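# Four arms sort stickered items into matching-color bins

## Task

Put every item into the container whose color matches the color of the sticker on that item.

## Robot and tools

Team: four identical i2rt Big YAM arms named arm1, arm2, arm3 and arm4. Each has six revolute joints, a two-finger gripper and a wrist camera on top of the hand, which looks toward the fingertips. Four fixed room cameras are also available: cam_room_a1, cam_room_a2, cam_room_b1, cam_room_b2. The wrist cameras are arm1_cam_wrist to arm4_cam_wrist.

Frames: everything is in one scene frame with its origin on the floor and +z up, in metres. Each arm's foot (base_link) faces along its own +x. Calibrated foot positions: arm1 (-0.644, +1.377, +0.914) quat_wxyz (+0.682, +0.007, +0.004, +0.731); arm2 (-0.655, -0.555, +0.928) quat (+0.747, +0.002, +0.000, -0.665); arm3 (+0.651, -1.332, +0.868) quat (+0.663, -0.004, -0.006, -0.748); arm4 (+0.648, +0.477, +0.879) quat (+0.687, +0.001, +0.003, +0.727). Reach is roughly 1.0 m from the joint1 axis. The 'hand' point sits between the finger pads, about 1 cm short of the tips; the fingers point along the hand's +z and open along its y. Printed hand positions can be off, more so when stretched out.

Tool move: one action for any subset of arms. Arguments are keyed by robot name (arm1..arm4), each an object for that arm alone, plus optional 'cameras' (list of camera names, 'all', or [] for none). An arm not named gets no new command but may keep pushing toward its old target. Per arm you may give:
- 'joints': absolute joint targets by name, in radians, plus gripper_m in metres. Ranges: joint1_rad -2.879..2.879 (yaw about the foot, positive counter-clockwise from above, 0 = along the foot's facing); joint2_rad 0..3.141 (shoulder, 0 = upper arm pointing back, positive lifts it up and over); joint3_rad 0..3.019 (elbow, 0 = folded); joint4_rad -1.692..1.57 (hand pitch, positive tips fingers up); joint5_rad -1.57..1.57 (hand swing, positive to the arm's right); joint6_rad -2.094..2.094 (roll, positive clockwise seen from behind); gripper_m 0..0.093 (fingertip gap). Done tolerances: ±0.045, ±0.14, ±0.09, ±0.055, ±0.03, ±0.035 rad, gripper ±0.003 m.
- 'target': one list of seven numbers [x, y, z, qw, qx, qy, qz], an absolute hand pose in the scene frame (metres, unit quaternion), same format as the printed 'hand' line. The hand travels a straight line toward it from its current hand_target. When 'target' is present, 'joints' may only contain gripper_m.
- 'speed': top speed of that straight path in m/s, 0.002..0.5, default 0.25; rotation is capped at twice that in rad/s. Only allowed with 'target'.
All motions in a call start together; all hand paths in a call finish together, paced by the slowest. A path lasts 0.5 to 10 s and stops short if it needs more; a whole action is capped at 15 s. The controller keeps each step within 100 mm and 20 degrees of the measured pose and uses damped IK, favouring position, so expect the hand to lag, drift off line, overshoot speed near full stretch, and end a centimetre or more from the target. Joints move at differing rates, so joint-space moves can sweep wide arcs. Paths do not avoid obstacles or other arms.

Results: each arm's state, including joint_positions, Joint velocities (rad/s, gripper m/s; 'within noise' means essentially still), joint torques (drive output including gravity, with offsets and noise; joints 3 and 4 wrap sign beyond ±28 N m), hand and hand_target, joint_status and hand_status, plus images. The 'pictures' line lists the images' camera order; images may lag the state slightly. A 'move' line reports per arm 'done' or its worst status, e.g. 'move: arm1 done; arm2 time_out'. Arms listed under 'as last shown' were not commanded: their status reads 'not commanded' and omitted lines are unchanged. Status words: off_target (stopped away from target, may still push); time_out (the arm keeps a nearby target and keeps pushing; on_its_own shows joints still heading there, and 'held at' is a target, not a reading; send the reported position to relax it); not_followed / 'joint command not followed' / 'pose unreachable' (a self- and arm-collision check withheld the targets; the arm may keep trying until given new ones). A gripper command in the same call still runs.

Gripper: on a rigid part under full force the reading is up to about 0.005 m under the part's width (some read up to 0.002 m over). Closed on nothing it reads 0.000-0.003. For a firm grip command about 0.005 m below the first-contact reading, deeper for soft, small or round things; soft items crush more the smaller the target. To release, command well above the current reading.

Tool wait: 'seconds' 0..10 and optional 'cameras'; nothing new is commanded, returns state and images. Tool zoom_image: 'camera' plus 'region' [x0, y0, x1, y1] in pixels from the top-left, at most 504 by 504, on a camera present in the latest images. Tool read_manual: optional 'section' ('licences'), only legal text. Tool finished_scene: 'scene' integer 1..3; ends the current scene irreversibly, so the items must already sit in the right containers and stay there.

If a move or wait is refused, or a stop interrupts it, the remaining move, wait and finished_scene calls in that same reply are skipped. Unknown keys make a call invalid; out-of-range numbers get it refused.

Avoid: items leaving the work area or landing on the floor; two arms pressing on each other (including one gripper closing on another's fingers), which ends the scene; hard hits, slams, dropping items or releasing them while moving. Arms do not stop on contact and keep pushing. Holding loads, staying stretched, or pushing at unreachable poses heats motors: at 85 °C a MOTOR HOT line appears, and at 100 °C that arm goes limp for 30-60 s or more (OVER-TEMPERATURE FAULT, keys read limit_stop_at_motor_heat; resend targets afterwards). Small random nudges to loose objects can occur. The simulation keeps running between calls, holding the last commands.

Each tool is called after ">>>" as a command line: name --argument value for each argument, lists and objects as JSON in quotes; but a table of rows of numbers goes row by row, as --pt "numbers of a row", without its own name.

## Session

>>> move

Scene clock: 0.00 s.
Joint torques (N m): no reading
Motor temperatures (°C): arm1=[22 24 25 23 21 21 21] | arm2=[24 24 24 22 22 20 23] | arm3=[24 24 23 24 24 23 23] | arm4=[23 21 22 22 25 21 24]
Heat: arm1: hottest joint3_rad 25 °C; arm2: hottest joint1_rad 24 °C; arm3: hottest joint1_rad 24 °C; arm4: hottest joint5_rad 25 °C.
Joint velocities: within noise
arm1.joint_positions: joint1_rad=-0.126 joint2_rad=+0.534 joint3_rad=+1.403 joint4_rad=-1.611 joint5_rad=-0.026 joint6_rad=-0.127 gripper_m=+0.09396
arm1.joint_status: not commanded
arm1.hand: x=-0.6307 y=+1.5344 z=+1.4214 quat_wxyz=(-0.298, +0.671, -0.622, -0.272) (m; scene frame)
arm1.hand_target: x=-0.6306 y=+1.5327 z=+1.4326 quat_wxyz=(-0.308, +0.666, -0.618, -0.280) (m; scene frame)
arm1.hand_status: not commanded
arm2.joint_positions: joint1_rad=-0.045 joint2_rad=+0.390 joint3_rad=+1.428 joint4_rad=-1.186 joint5_rad=+0.166 joint6_rad=-0.774 gripper_m=+0.09396
arm2.joint_status: not commanded
arm2.hand: x=-0.6756 y=-0.6916 z=+1.5578 quat_wxyz=(-0.217, -0.319, -0.688, +0.615) (m; scene frame)
arm2.hand_target: x=-0.6760 y=-0.6854 z=+1.5652 quat_wxyz=(-0.221, -0.317, -0.681, +0.622) (m; scene frame)
arm2.hand_status: not commanded
arm3.joint_positions: joint1_rad=+0.075 joint2_rad=+0.276 joint3_rad=+1.523 joint4_rad=-1.599 joint5_rad=-0.185 joint6_rad=-0.597 gripper_m=+0.09396
arm3.joint_status: not commanded
arm3.hand: x=+0.6803 y=-1.3506 z=+1.4452 quat_wxyz=(-0.326, -0.350, -0.735, +0.481) (m; scene frame)
arm3.hand_target: x=+0.6804 y=-1.3484 z=+1.4507 quat_wxyz=(-0.328, -0.347, -0.731, +0.487) (m; scene frame)
arm3.hand_status: not commanded
arm4.joint_positions: joint1_rad=+0.109 joint2_rad=+0.555 joint3_rad=+1.556 joint4_rad=-1.251 joint5_rad=+0.178 joint6_rad=-0.775 gripper_m=+0.09396
arm4.joint_status: not commanded
arm4.hand: x=+0.6522 y=+0.6599 z=+1.5276 quat_wxyz=(-0.572, +0.731, -0.297, -0.221) (m; scene frame)
arm4.hand_target: x=+0.6531 y=+0.6547 z=+1.5360 quat_wxyz=(-0.580, +0.725, -0.296, -0.226) (m; scene frame)
arm4.hand_status: not commanded
pictures: arm1_cam_wrist, arm2_cam_wrist, arm3_cam_wrist, arm4_cam_wrist, cam_room_a1, cam_room_a2, cam_room_b1, cam_room_b2
Images, in order (width x height): arm1_cam_wrist 672x504, arm2_cam_wrist 672x504, arm3_cam_wrist 672x504, arm4_cam_wrist 672x504, cam_room_a1 672x504, cam_room_a2 672x504, cam_room_b1 672x504, cam_room_b2 672x504.

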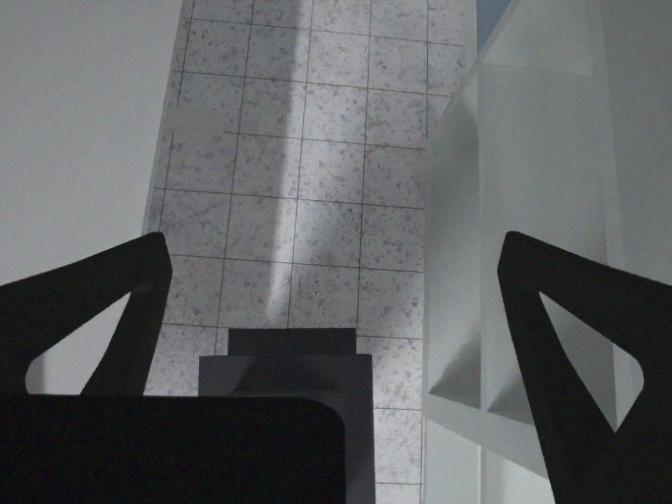

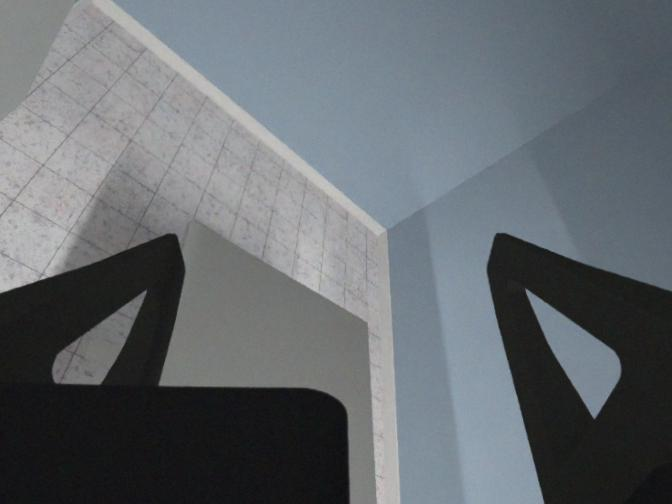

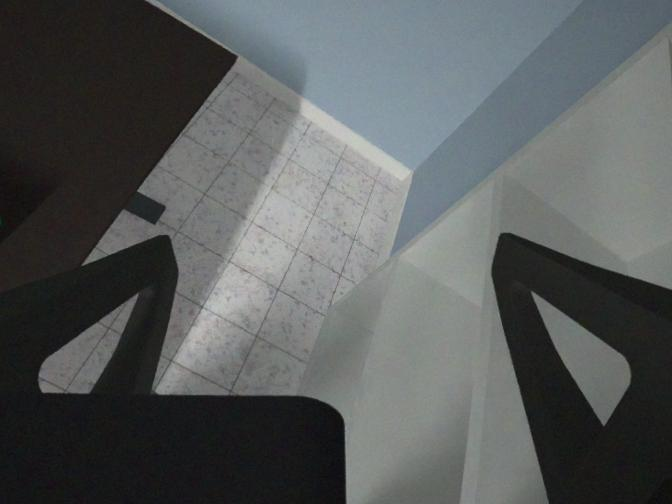

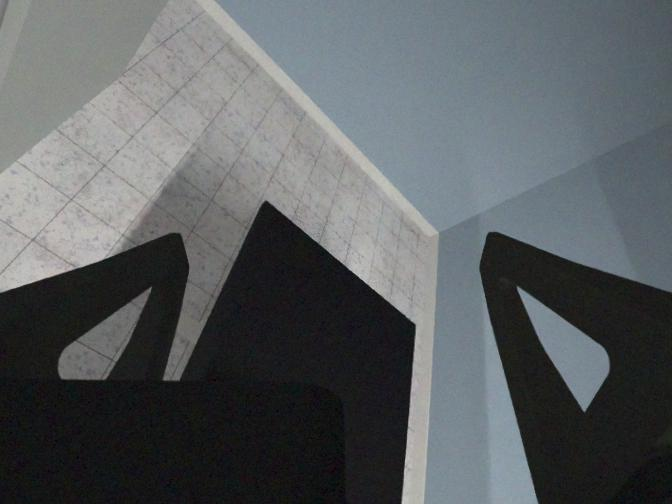

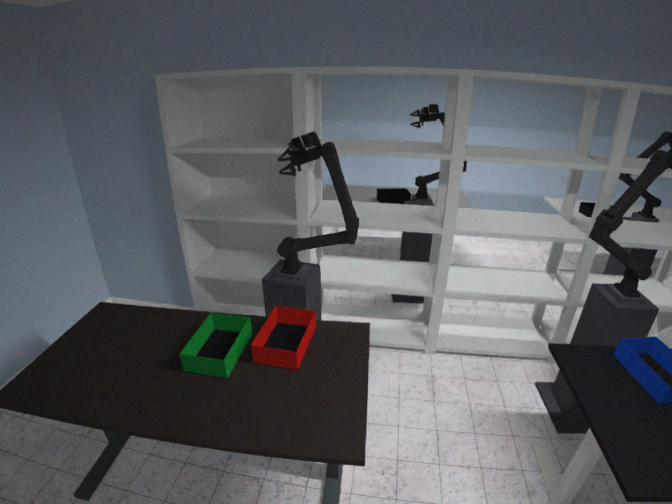

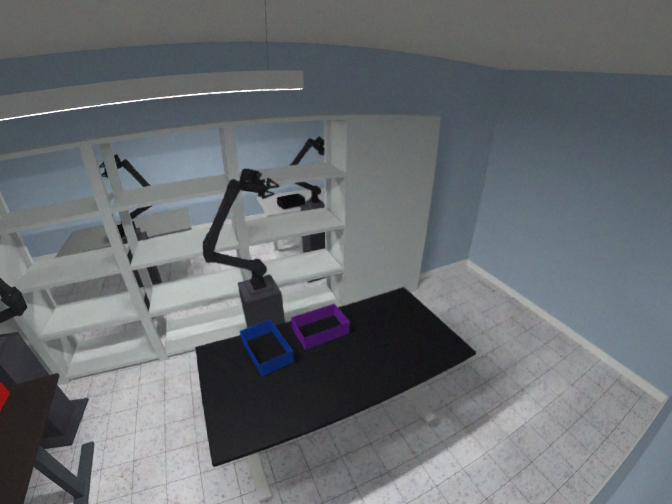

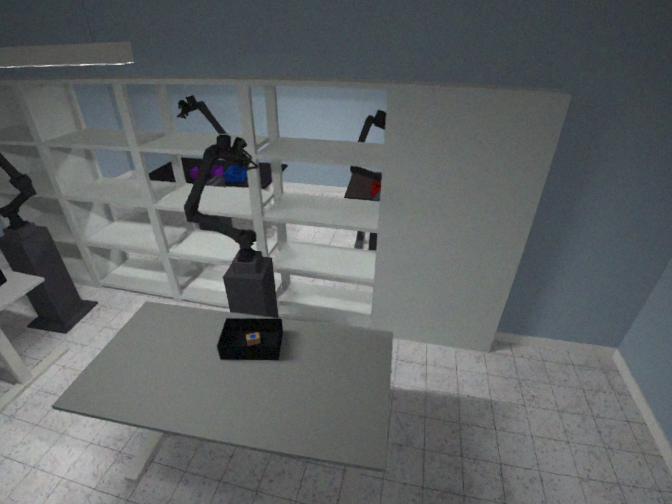

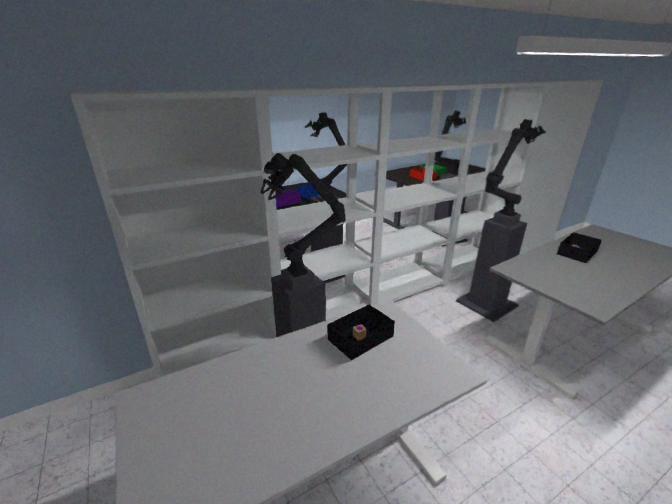

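>>> zoom_image --camera "cam_room_b1" --region '[150, 280, 350, 430]'

>>> zoom_image --camera "cam_room_b2" --region '[290, 280, 440, 393]'

>>> zoom_image --camera "cam_room_a1" --region '[150, 280, 350, 430]'

>>> zoom_image --camera "cam_room_a2" --region '[200, 280, 400, 430]'

Scaled by 2.520.

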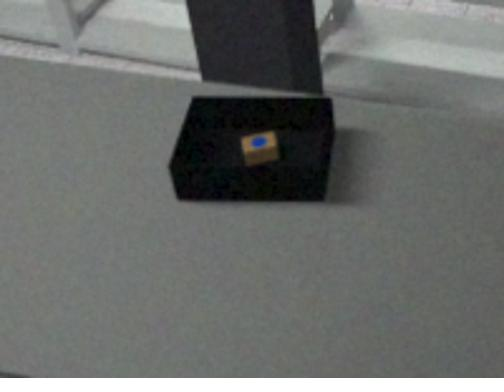

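Scaled by 3.360.

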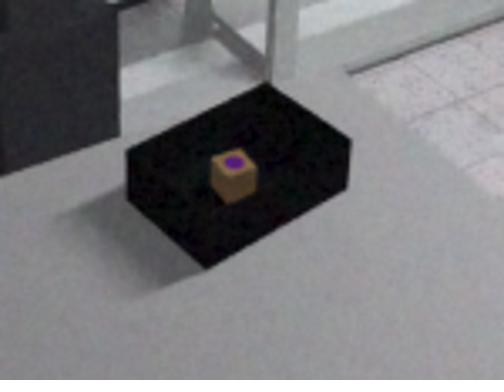

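Scaled by 2.520.

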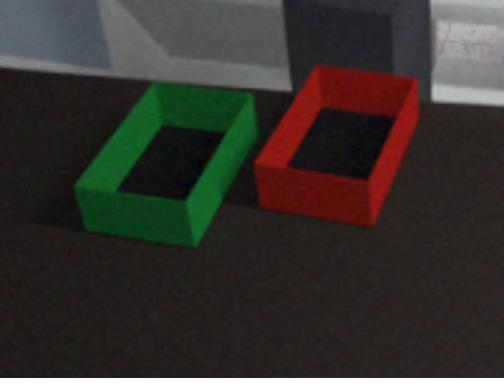

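Scaled by 2.520.

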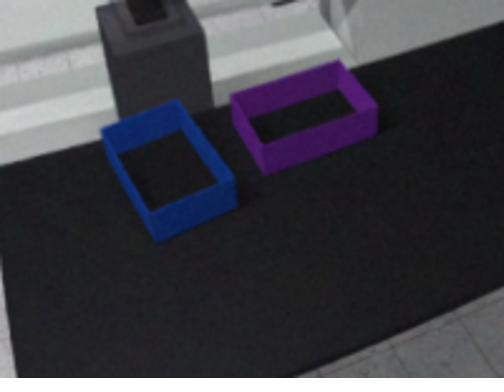

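>>> move --arm1 '{"joints": {"joint1_rad": 0, "joint2_rad": 1.1, "joint3_rad": 1.24, "joint4_rad": -1.65, "joint5_rad": 0, "joint6_rad": 0}}' --arm2 '{"joints": {"joint1_rad": 0, "joint2_rad": 1.1, "joint3_rad": 1.24, "joint4_rad": -1.65, "joint5_rad": 0, "joint6_rad": 0}}' --arm3 '{"joints": {"joint1_rad": 0, "joint2_rad": 1.1, "joint3_rad": 1.24, "joint4_rad": -1.65, "joint5_rad": 0, "joint6_rad": 0}}' --arm4 '{"joints": {"joint1_rad": 0, "joint2_rad": 1.1, "joint3_rad": 1.24, "joint4_rad": -1.65, "joint5_rad": 0, "joint6_rad": 0}}'

Scene clock: 64.03 s.
Joint torques (N m): arm1=[-1.32 -6.01 11.93 0.13 0.05 0.13] | arm2=[1.2 -7 10.99 0.4 -0.17 0.2] | arm3=[0.85 -6.77 9.17 -0.16 0.13 0.06] | arm4=[0.21 -8.18 10.3 -0.27 -0.03 0.15]
Motor temperatures (°C): arm1=[22 24 29 23 21 21 21] | arm2=[24 25 27 23 22 20 23] | arm3=[24 25 24 24 24 23 23] | arm4=[23 22 27 22 25 21 24]
Heat: arm1: hottest joint3_rad 29 °C; arm2: hottest joint3_rad 27 °C; arm3: hottest joint2_rad 25 °C; arm4: hottest joint3_rad 27 °C.
move: arm1 done; arm2 done; arm3 done; arm4 done
Joint velocities: within noise
arm1.joint_positions: joint1_rad=-0.006 joint2_rad=+1.115 joint3_rad=+1.223 joint4_rad=-1.641 joint5_rad=-0.001 joint6_rad=-0.008 gripper_m=+0.09396
arm1.joint_status: all done
arm1.hand: x=-0.6579 y=+1.6811 z=+1.2113 quat_wxyz=(-0.009, +0.731, -0.682, -0.021) (m; scene frame)
arm1.hand_target: x=-0.6594 y=+1.6796 z=+1.2219 quat_wxyz=(-0.016, +0.730, -0.682, -0.029) (m; scene frame)
arm1.hand_status: not commanded
arm2.joint_positions: joint1_rad=-0.006 joint2_rad=+1.092 joint3_rad=+1.242 joint4_rad=-1.638 joint5_rad=+0.003 joint6_rad=-0.015 gripper_m=+0.09396
arm2.joint_status: all done
arm2.hand: x=-0.6228 y=-0.8601 z=+1.2371 quat_wxyz=(-0.029, -0.661, -0.749, +0.027) (m; scene frame)
arm2.hand_target: x=-0.6207 y=-0.8581 z=+1.2341 quat_wxyz=(-0.022, -0.664, -0.747, +0.019) (m; scene frame)
arm2.hand_status: not commanded
arm3.joint_positions: joint1_rad=+0.008 joint2_rad=+1.100 joint3_rad=+1.234 joint4_rad=-1.644 joint5_rad=-0.003 joint6_rad=-0.008 gripper_m=+0.09395
arm3.joint_status: all done
arm3.hand: x=+0.6165 y=-1.6296 z=+1.1759 quat_wxyz=(-0.027, -0.742, -0.669, +0.026) (m; scene frame)
arm3.hand_target: x=+0.6136 y=-1.6288 z=+1.1784 quat_wxyz=(-0.026, -0.748, -0.663, +0.027) (m; scene frame)
arm3.hand_status: not commanded
arm4.joint_positions: joint1_rad=+0.005 joint2_rad=+1.106 joint3_rad=+1.215 joint4_rad=-1.640 joint5_rad=+0.003 joint6_rad=-0.014 gripper_m=+0.09395
arm4.joint_status: all done
arm4.hand: x=+0.6319 y=+0.7800 z=+1.1736 quat_wxyz=(-0.012, +0.733, -0.680, -0.014) (m; scene frame)
arm4.hand_target: x=+0.6325 y=+0.7817 z=+1.1850 quat_wxyz=(-0.018, +0.727, -0.687, -0.023) (m; scene frame)
arm4.hand_status: not commanded
pictures: arm1_cam_wrist, arm2_cam_wrist, arm3_cam_wrist, arm4_cam_wrist, cam_room_a1, cam_room_a2, cam_room_b1, cam_room_b2
Images, in order (width x height): arm1_cam_wrist 672x504, arm2_cam_wrist 672x504, arm3_cam_wrist 672x504, arm4_cam_wrist 672x504, cam_room_a1 672x504, cam_room_a2 672x504, cam_room_b1 672x504, cam_room_b2 672x504.

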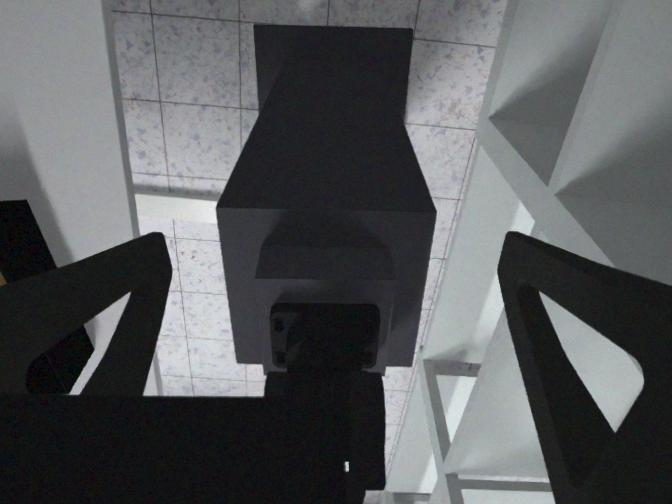

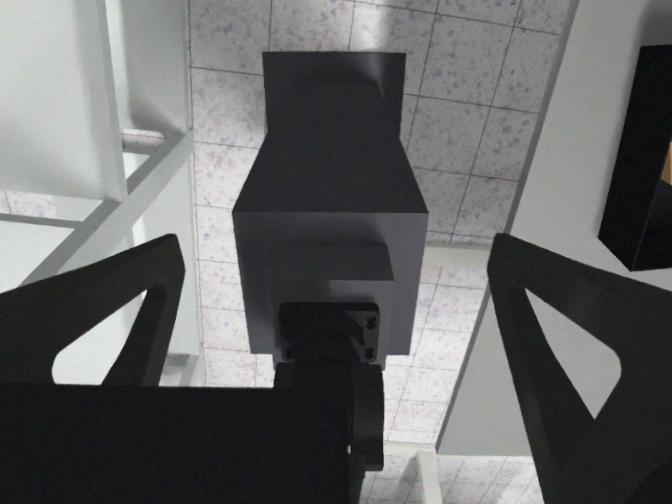

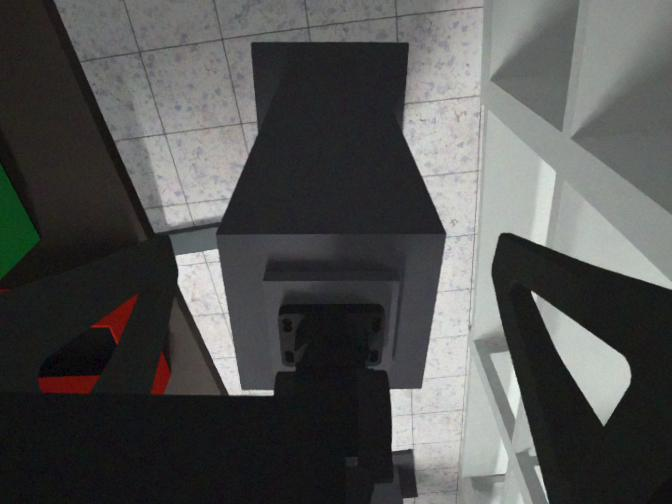

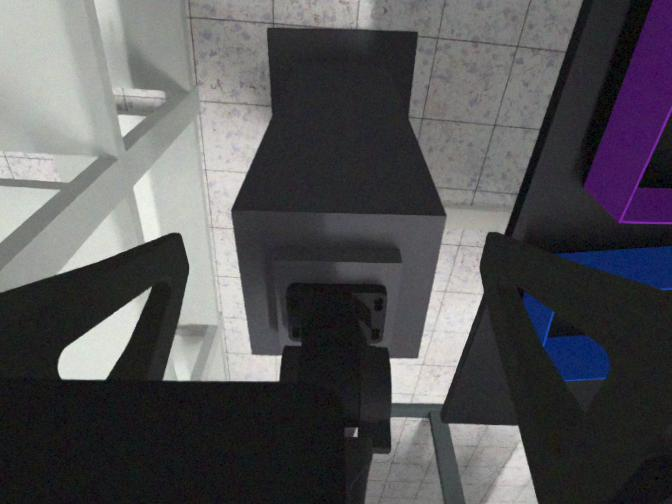

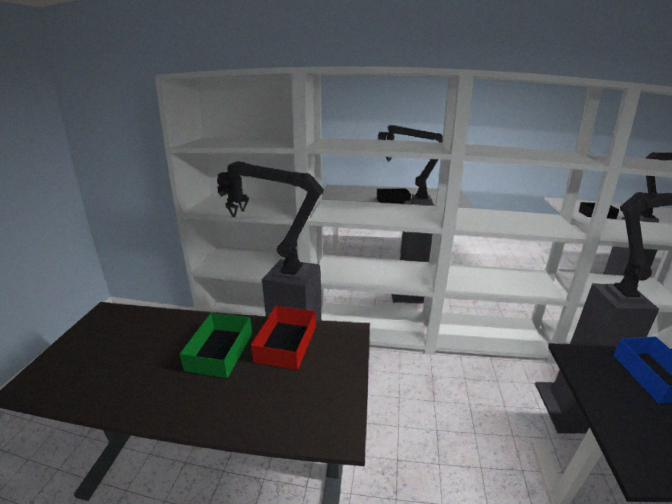

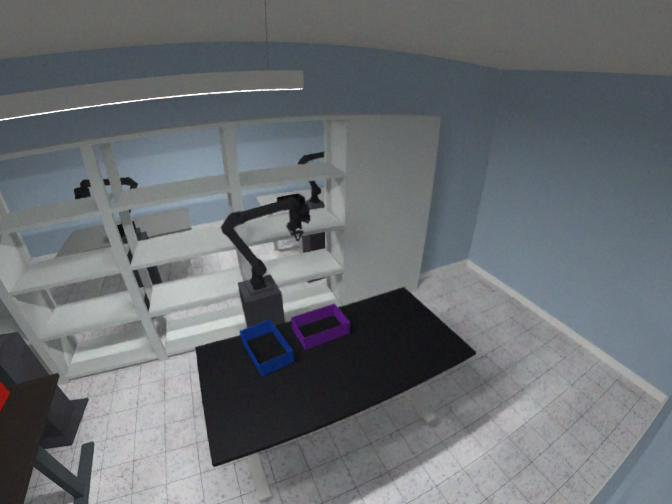

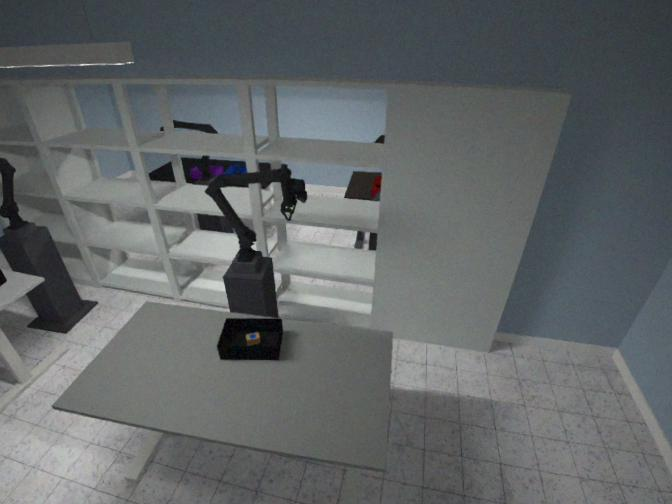

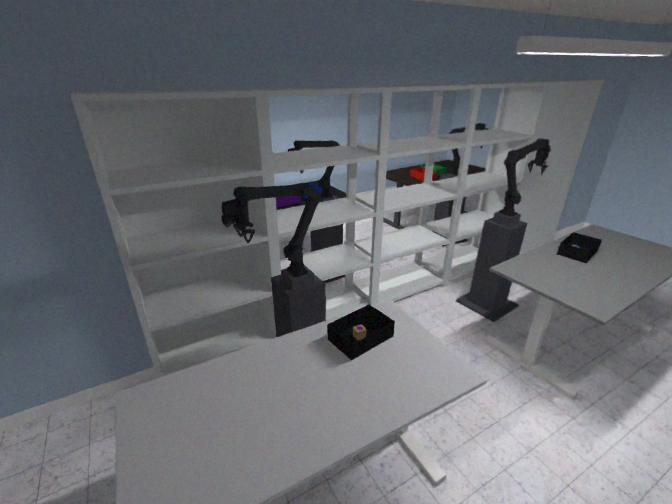

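>>> move --arm1 '{"joints": {"joint1_rad": 1.5}}' --arm2 '{"joints": {"joint1_rad": -1.5}}' --arm3 '{"joints": {"joint1_rad": 1.5}}' --arm4 '{"joints": {"joint1_rad": -1.5}}'

Scene clock: 79.83 s.
Joint torques (N m): arm1=[-1.2 -5.13 11.85 0.21 0.1 0.07] | arm2=[0.62 -7.3 10.96 0.38 -0.05 0.18] | arm3=[1.73 -7.12 9.13 -0.21 0.06 0.01] | arm4=[0.62 -7.71 10.21 -0.38 0.05 0.15]
Motor temperatures (°C): arm1=[22 24 30 23 21 21 21] | arm2=[24 25 29 22 22 20 23] | arm3=[24 25 26 24 24 23 23] | arm4=[23 22 27 22 25 21 24]
Heat: arm1: hottest joint3_rad 30 °C; arm2: hottest joint3_rad 29 °C; arm3: hottest joint3_rad 26 °C; arm4: hottest joint3_rad 27 °C.
move: arm1 done; arm2 done; arm3 done; arm4 done
Joint velocities: within noise
arm1.joint_positions: joint1_rad=+1.497 joint2_rad=+1.115 joint3_rad=+1.223 joint4_rad=-1.641 joint5_rad=-0.001 joint6_rad=-0.006 gripper_m=+0.09398
arm1.joint_status: all done
arm1.hand: x=-0.9442 y=+1.3784 z=+1.2150 quat_wxyz=(-0.001, +1.000, +0.000, -0.027) (m; scene frame)
arm1.hand_target: x=-0.9427 y=+1.3776 z=+1.2255 quat_wxyz=(-0.001, +0.999, -0.001, -0.038) (m; scene frame)
arm1.hand_status: not commanded
arm2.joint_positions: joint1_rad=-1.499 joint2_rad=+1.092 joint3_rad=+1.242 joint4_rad=-1.638 joint5_rad=+0.001 joint6_rad=-0.012 gripper_m=+0.09398
arm2.joint_status: all done
arm2.hand: x=-0.9559 y=-0.6129 z=+1.2373 quat_wxyz=(-0.002, -0.994, -0.100, +0.040) (m; scene frame)
arm2.hand_target: x=-0.9542 y=-0.6124 z=+1.2342 quat_wxyz=(-0.001, -0.995, -0.094, +0.029) (m; scene frame)
arm2.hand_status: not commanded
arm3.joint_positions: joint1_rad=+1.493 joint2_rad=+1.100 joint3_rad=+1.234 joint4_rad=-1.644 joint5_rad=-0.001 joint6_rad=-0.006 gripper_m=+0.09398
arm3.joint_status: all done
arm3.hand: x=+0.9487 y=-1.3878 z=+1.1730 quat_wxyz=(-0.031, -0.096, -0.995, +0.010) (m; scene frame)
arm3.hand_target: x=+0.9487 y=-1.3856 z=+1.1755 quat_wxyz=(-0.031, -0.095, -0.995, +0.010) (m; scene frame)
arm3.hand_status: not commanded
arm4.joint_positions: joint1_rad=-1.500 joint2_rad=+1.106 joint3_rad=+1.215 joint4_rad=-1.640 joint5_rad=+0.001 joint6_rad=-0.011 gripper_m=+0.09398
arm4.joint_status: all done
arm4.hand: x=+0.9491 y=+0.5161 z=+1.1730 quat_wxyz=(-0.017, +0.069, -0.997, +0.001) (m; scene frame)
arm4.hand_target: x=+0.9507 y=+0.5165 z=+1.1844 quat_wxyz=(-0.028, +0.064, -0.998, +0.000) (m; scene frame)
arm4.hand_status: not commanded
pictures: arm1_cam_wrist, arm2_cam_wrist, arm3_cam_wrist, arm4_cam_wrist, cam_room_a1, cam_room_a2, cam_room_b1, cam_room_b2
Images, in order (width x height): arm1_cam_wrist 672x504, arm2_cam_wrist 672x504, arm3_cam_wrist 672x504, arm4_cam_wrist 672x504, cam_room_a1 672x504, cam_room_a2 672x504, cam_room_b1 672x504, cam_room_b2 672x504.

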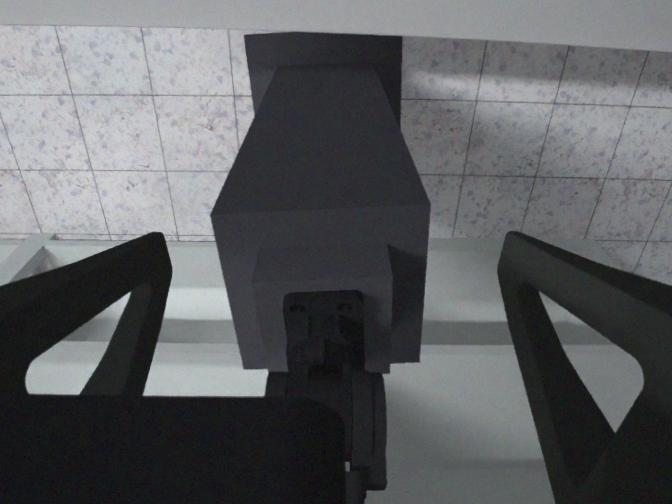

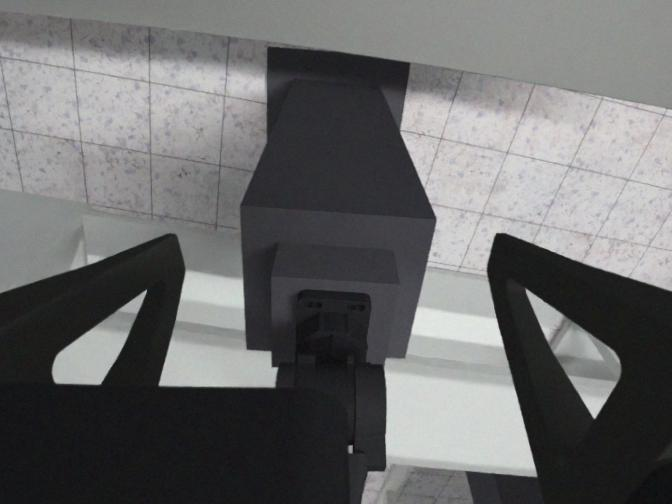

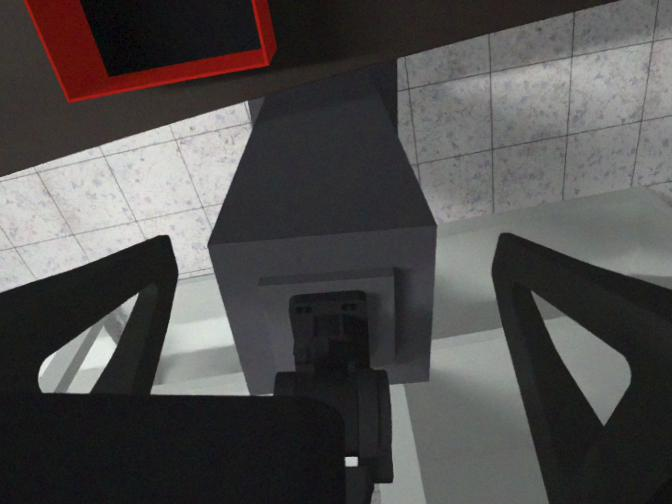

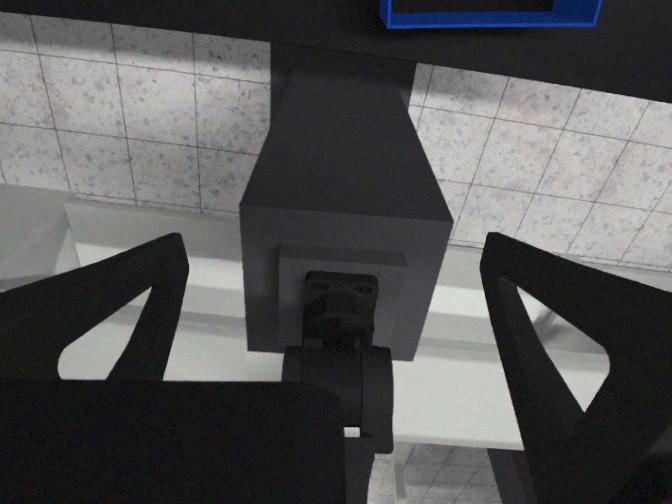

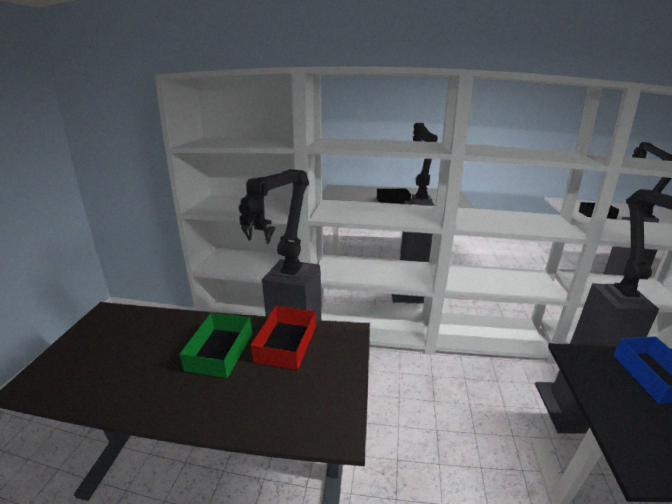

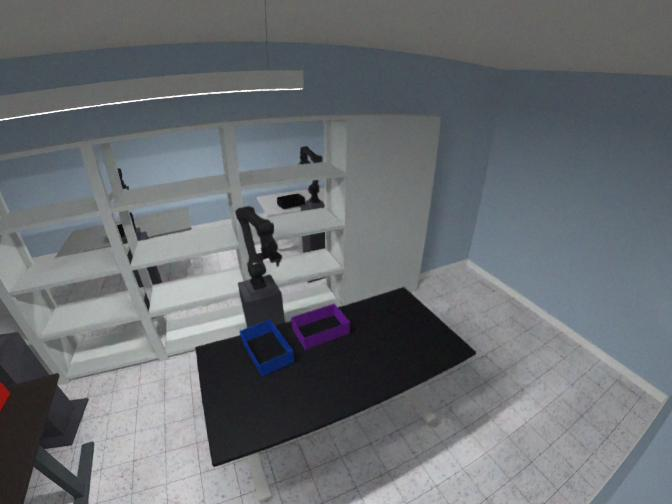

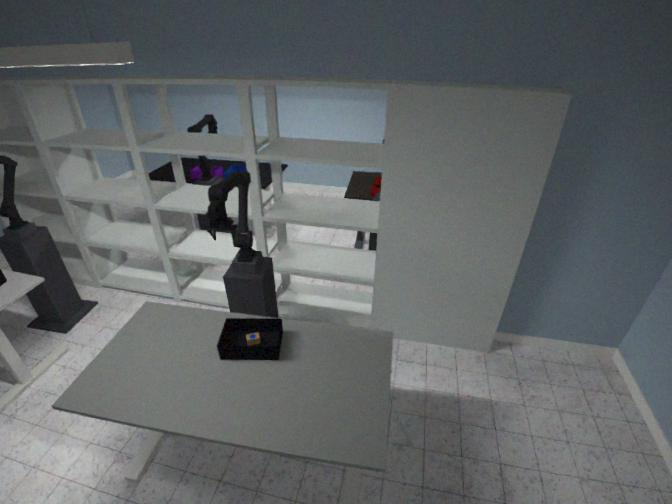

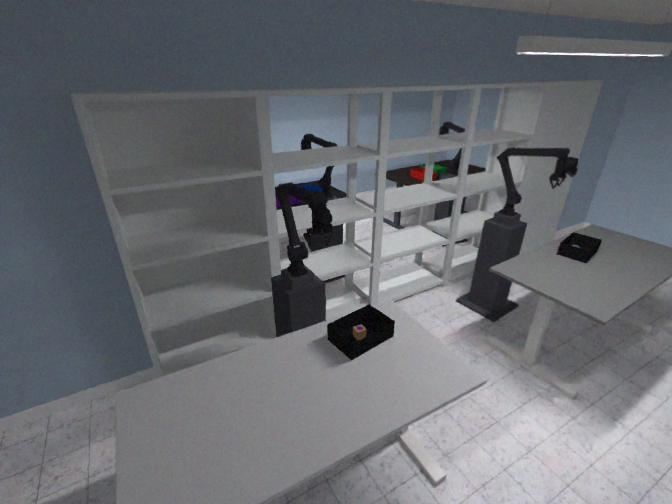

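>>> move --arm1 '{"joints": {"joint4_rad": -0.9}}' --arm2 '{"joints": {"joint4_rad": -0.9}}' --arm4 '{"joints": {"joint4_rad": -0.9}}' --cameras '["arm1_cam_wrist", "arm2_cam_wrist", "arm4_cam_wrist"]'

Scene clock: 96.13 s.
Joint torques (N m): arm1=[-1.08 -6.65 13.27 2.21 0.07 0.12] | arm2=[0.62 -8.64 12.18 2.95 -0.05 0.18] | arm3=[1.67 -7.06 9.13 -0.2 0.08 0.01] | arm4=[0.67 -9.52 11.3 1.65 0.02 0.16]
Motor temperatures (°C): arm1=[22 24 30 23 21 21 21] | arm2=[24 25 30 22 22 20 23] | arm3=[24 25 27 24 24 23 23] | arm4=[23 22 28 22 24 21 24]
Heat: arm1: hottest joint3_rad 30 °C; arm2: hottest joint3_rad 30 °C; arm3: hottest joint3_rad 27 °C; arm4: hottest joint3_rad 28 °C.
move: arm1 done; arm2 done; arm4 done
Joint velocities: within noise
arm1.joint_positions: joint1_rad=+1.497 joint2_rad=+1.115 joint3_rad=+1.223 joint4_rad=-0.921 joint5_rad=-0.001 joint6_rad=-0.006 gripper_m=+0.09398
arm1.joint_status: all done
arm1.hand: x=-1.1028 y=+1.3790 z=+1.2845 quat_wxyz=(-0.003, +0.926, +0.001, -0.377) (m; scene frame)
arm1.hand_target: x=-1.1048 y=+1.3777 z=+1.3038 quat_wxyz=(-0.002, +0.916, -0.001, -0.401) (m; scene frame)
arm1.hand_status: not commanded
arm2.joint_positions: joint1_rad=-1.499 joint2_rad=+1.092 joint3_rad=+1.242 joint4_rad=-0.919 joint5_rad=+0.001 joint6_rad=-0.012 gripper_m=+0.09398
arm2.joint_status: all done
arm2.hand: x=-1.1097 y=-0.6425 z=+1.3109 quat_wxyz=(-0.033, -0.917, -0.092, +0.388) (m; scene frame)
arm2.hand_target: x=-1.1148 y=-0.6431 z=+1.3097 quat_wxyz=(-0.035, -0.915, -0.087, +0.392) (m; scene frame)
arm2.hand_status: not commanded
arm3: as last shown
arm4.joint_positions: joint1_rad=-1.500 joint2_rad=+1.106 joint3_rad=+1.215 joint4_rad=-0.918 joint5_rad=+0.001 joint6_rad=-0.011 gripper_m=+0.09398
arm4.joint_status: all done
arm4.hand: x=+1.1082 y=+0.5367 z=+1.2399 quat_wxyz=(-0.369, +0.065, -0.927, -0.020) (m; scene frame)
arm4.hand_target: x=+1.1130 y=+0.5375 z=+1.2595 quat_wxyz=(-0.391, +0.059, -0.918, -0.024) (m; scene frame)
arm4.hand_status: not commanded
pictures: arm1_cam_wrist, arm2_cam_wrist, arm4_cam_wrist
Images, in order (width x height): arm1_cam_wrist 672x504, arm2_cam_wrist 672x504, arm4_cam_wrist 672x504.

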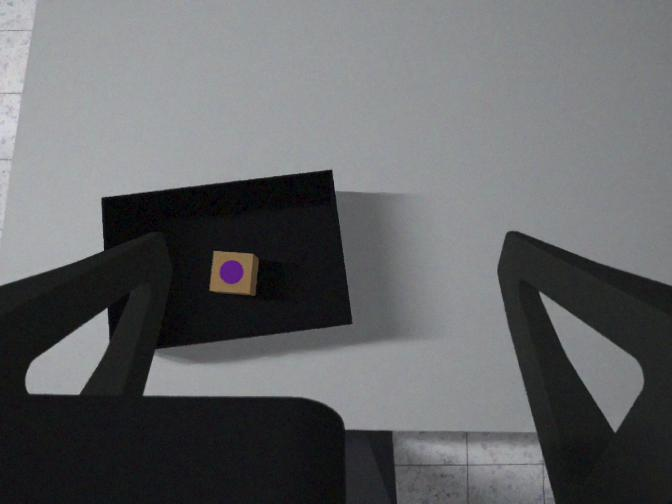

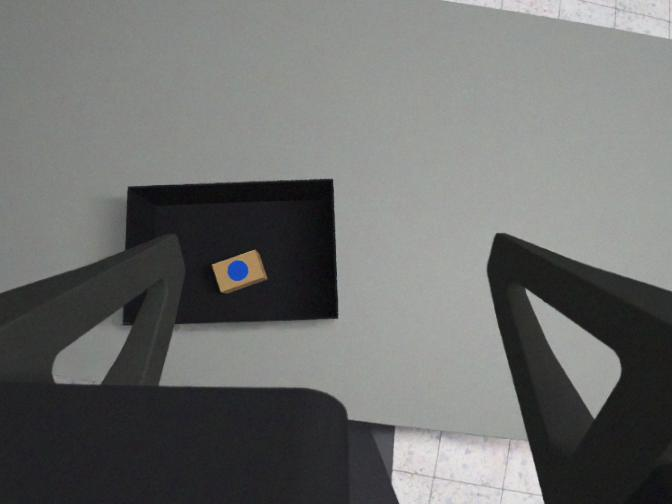

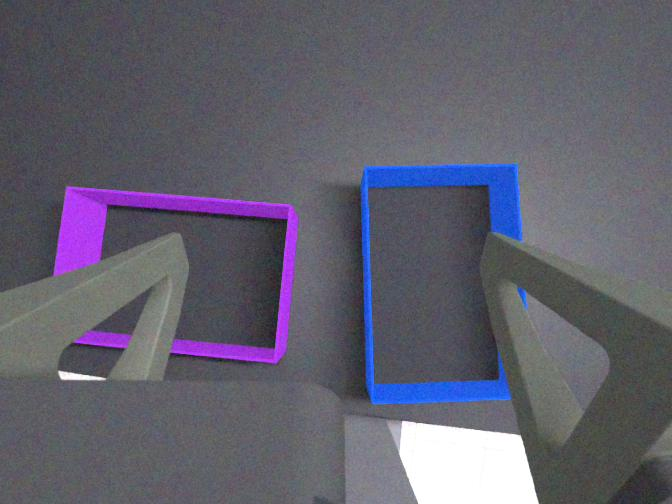

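>>> move --arm1 '{"joints": {"joint2_rad": 0.53, "joint3_rad": 1.4, "joint4_rad": -1.2}}' --arm2 '{"joints": {"joint2_rad": 0.53, "joint3_rad": 1.4, "joint4_rad": -1.2}}' --arm4 '{"joints": {"joint2_rad": 0.53, "joint3_rad": 1.4, "joint4_rad": -1.2}}' --cameras '[]'

>>> move --arm1 '{"joints": {"joint1_rad": -2.25}}' --arm2 '{"joints": {"joint1_rad": 2.12}}' --arm4 '{"joints": {"joint1_rad": 0.905}}'

Scene clock: 120.50 s.
Joint torques (N m): arm1=[-1.67 6.18 8.38 1.26 0.07 0.06] | arm2=[0.56 2.61 8.79 2 -0.06 0.18] | arm3=[1.85 -7.06 9.1 -0.16 0.07 0.02] | arm4=[0.73 3.37 6.89 1.09 0.06 0.11]
Motor temperatures (°C): arm1=[22 25 31 24 21 21 21] | arm2=[24 25 32 23 22 20 23] | arm3=[24 25 28 24 24 23 23] | arm4=[23 22 30 22 24 21 24]
Heat: arm1: hottest joint3_rad 31 °C; arm2: hottest joint3_rad 32 °C; arm3: hottest joint3_rad 28 °C; arm4: hottest joint3_rad 30 °C.
move: arm1 done; arm2 done; arm4 done
Joint velocities: within noise
arm1.joint_positions: joint1_rad=+1.497 joint2_rad=+0.528 joint3_rad=+1.397 joint4_rad=-1.189 joint5_rad=-0.001 joint6_rad=-0.006 gripper_m=+0.09398
arm1.joint_status: all done
arm1.hand: x=-0.8434 y=+1.3771 z=+1.5114 quat_wxyz=(-0.004, +0.806, +0.001, -0.592) (m; scene frame)
arm1.hand_target: x=-0.8428 y=+1.3766 z=+1.5100 quat_wxyz=(-0.002, +0.809, +0.000, -0.588) (m; scene frame)
arm1.hand_status: not commanded
arm2.joint_positions: joint1_rad=-1.499 joint2_rad=+0.529 joint3_rad=+1.403 joint4_rad=-1.185 joint5_rad=+0.001 joint6_rad=-0.012 gripper_m=+0.09398
arm2.joint_status: all done
arm2.hand: x=-0.8612 y=-0.5957 z=+1.5253 quat_wxyz=(-0.050, -0.805, -0.081, +0.586) (m; scene frame)
arm2.hand_target: x=-0.8610 y=-0.5955 z=+1.5203 quat_wxyz=(-0.053, -0.811, -0.077, +0.578) (m; scene frame)
arm2.hand_status: not commanded
arm3: as last shown
arm4.joint_positions: joint1_rad=-1.500 joint2_rad=+0.529 joint3_rad=+1.401 joint4_rad=-1.187 joint5_rad=+0.001 joint6_rad=-0.011 gripper_m=+0.09398
arm4.joint_status: all done
arm4.hand: x=+0.8577 y=+0.5052 z=+1.4746 quat_wxyz=(-0.585, +0.057, -0.809, -0.032) (m; scene frame)
arm4.hand_target: x=+0.8575 y=+0.5054 z=+1.4709 quat_wxyz=(-0.578, +0.053, -0.813, -0.036) (m; scene frame)
arm4.hand_status: not commanded
pictures: none
No camera images: "cameras" was empty.

Scene clock: 123.07 s.
Joint torques (N m): arm1=[-2.37 5.01 8.46 1.5 0 0.07] | arm2=[1.14 2.55 8.79 2.02 0.02 0.18] | arm3=[1.61 -7.12 9.1 -0.23 0.06 0.01] | arm4=[1.26 3.9 6.89 1.02 0.09 0.13]
Motor temperatures (°C): arm1=[22 25 31 24 21 21 21] | arm2=[24 25 32 23 22 20 23] | arm3=[24 25 28 24 24 23 23] | arm4=[23 22 30 22 24 21 24]
Heat: arm1: hottest joint3_rad 31 °C; arm2: hottest joint3_rad 32 °C; arm3: hottest joint3_rad 28 °C; arm4: hottest joint3_rad 30 °C.
move: arm1 done; arm2 done; arm4 done
Joint velocities: within noise
arm1.joint_positions: joint1_rad=-2.243 joint2_rad=+0.528 joint3_rad=+1.397 joint4_rad=-1.189 joint5_rad=+0.001 joint6_rad=-0.006 gripper_m=+0.09402
arm1.joint_status: all done
arm1.hand: x=-0.4627 y=+1.2567 z=+1.5052 quat_wxyz=(-0.552, -0.238, -0.779, +0.177) (m; scene frame)
arm1.hand_target: x=-0.4640 y=+1.2559 z=+1.5037 quat_wxyz=(-0.548, -0.244, -0.781, +0.176) (m; scene frame)
arm1.hand_status: not commanded
arm2.joint_positions: joint1_rad=+2.115 joint2_rad=+0.529 joint3_rad=+1.403 joint4_rad=-1.185 joint5_rad=+0.000 joint6_rad=-0.012 gripper_m=+0.09404
arm2.joint_status: all done
arm2.hand: x=-0.4913 y=-0.4294 z=+1.5265 quat_wxyz=(-0.559, +0.266, -0.762, -0.189) (m; scene frame)
arm2.hand_target: x=-0.4920 y=-0.4288 z=+1.5216 quat_wxyz=(-0.551, +0.265, -0.768, -0.191) (m; scene frame)
arm2.hand_status: not commanded
arm3: as last shown
arm4.joint_positions: joint1_rad=+0.900 joint2_rad=+0.529 joint3_rad=+1.401 joint4_rad=-1.187 joint5_rad=+0.000 joint6_rad=-0.011 gripper_m=+0.09401
arm4.joint_status: all done
arm4.hand: x=+0.4806 y=+0.6000 z=+1.4760 quat_wxyz=(-0.179, +0.772, -0.242, -0.560) (m; scene frame)
arm4.hand_target: x=+0.4800 y=+0.5991 z=+1.4724 quat_wxyz=(-0.173, +0.775, -0.245, -0.556) (m; scene frame)
arm4.hand_status: not commanded
pictures: arm1_cam_wrist, arm2_cam_wrist, arm3_cam_wrist, arm4_cam_wrist, cam_room_a1, cam_room_a2, cam_room_b1, cam_room_b2
Images, in order (width x height): arm1_cam_wrist 672x504, arm2_cam_wrist 672x504, arm3_cam_wrist 672x504, arm4_cam_wrist 672x504, cam_room_a1 672x504, cam_room_a2 672x504, cam_room_b1 672x504, cam_room_b2 672x504.

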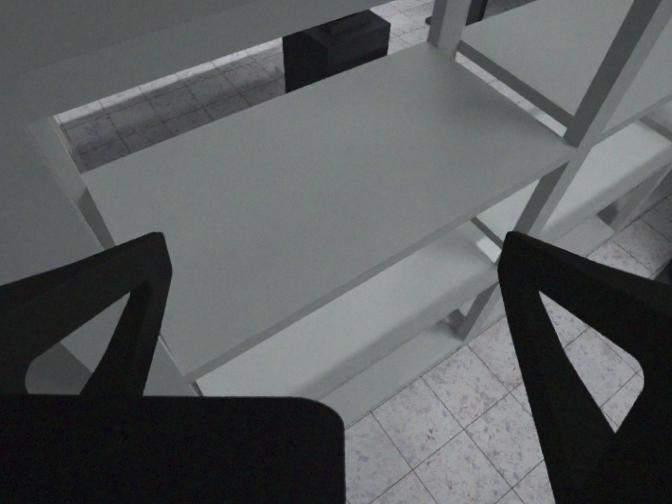

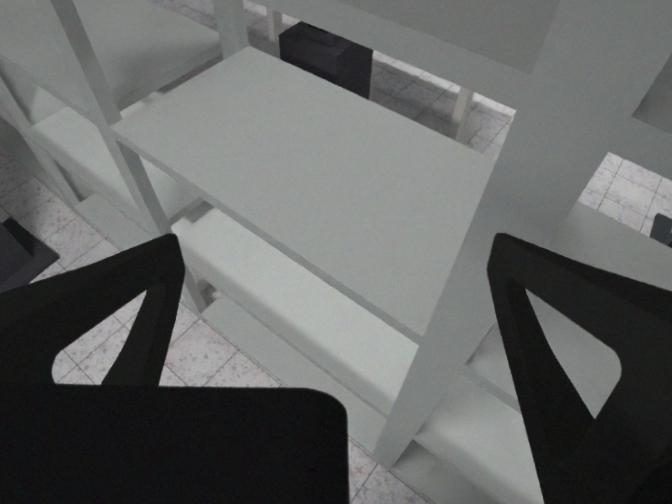

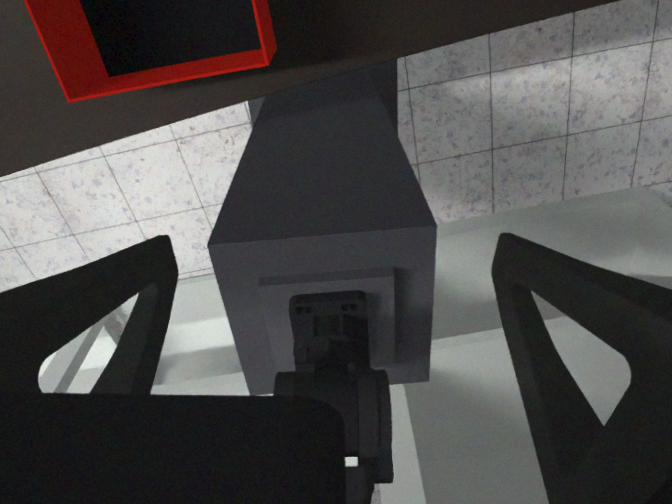

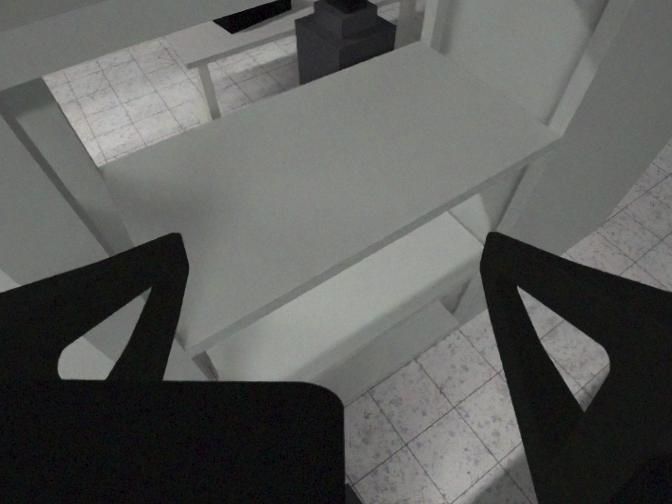

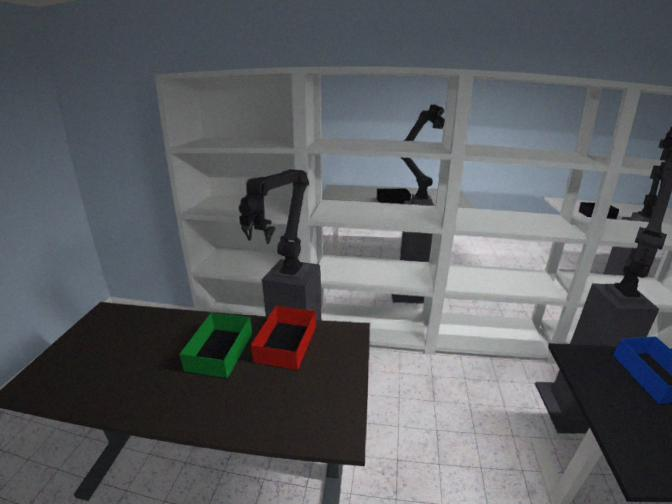

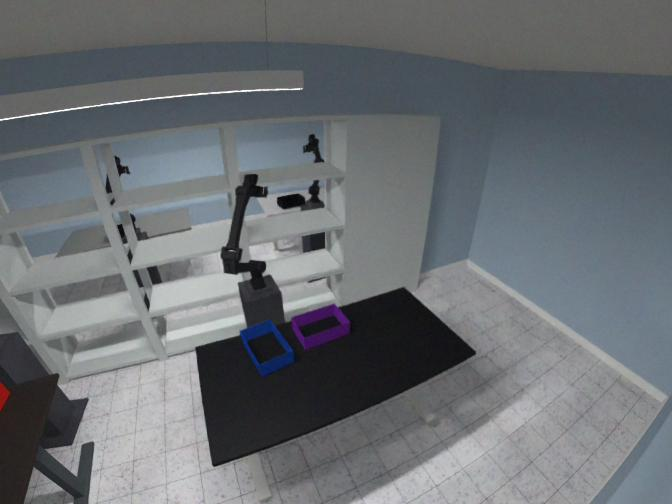

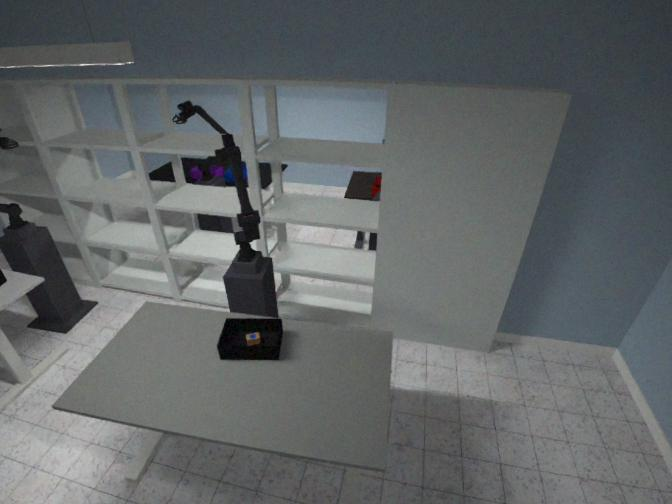

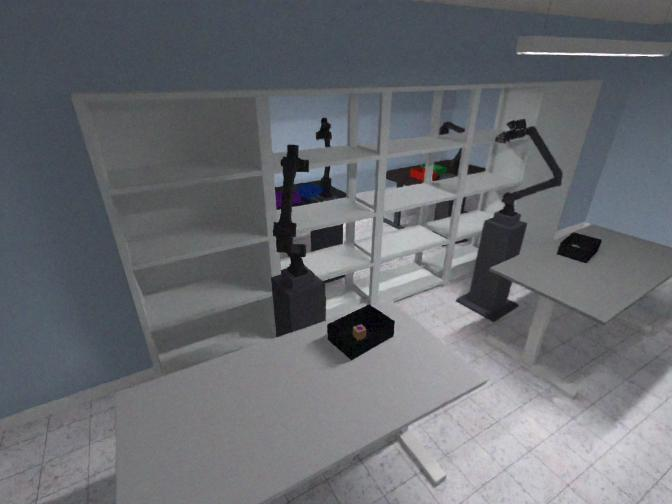

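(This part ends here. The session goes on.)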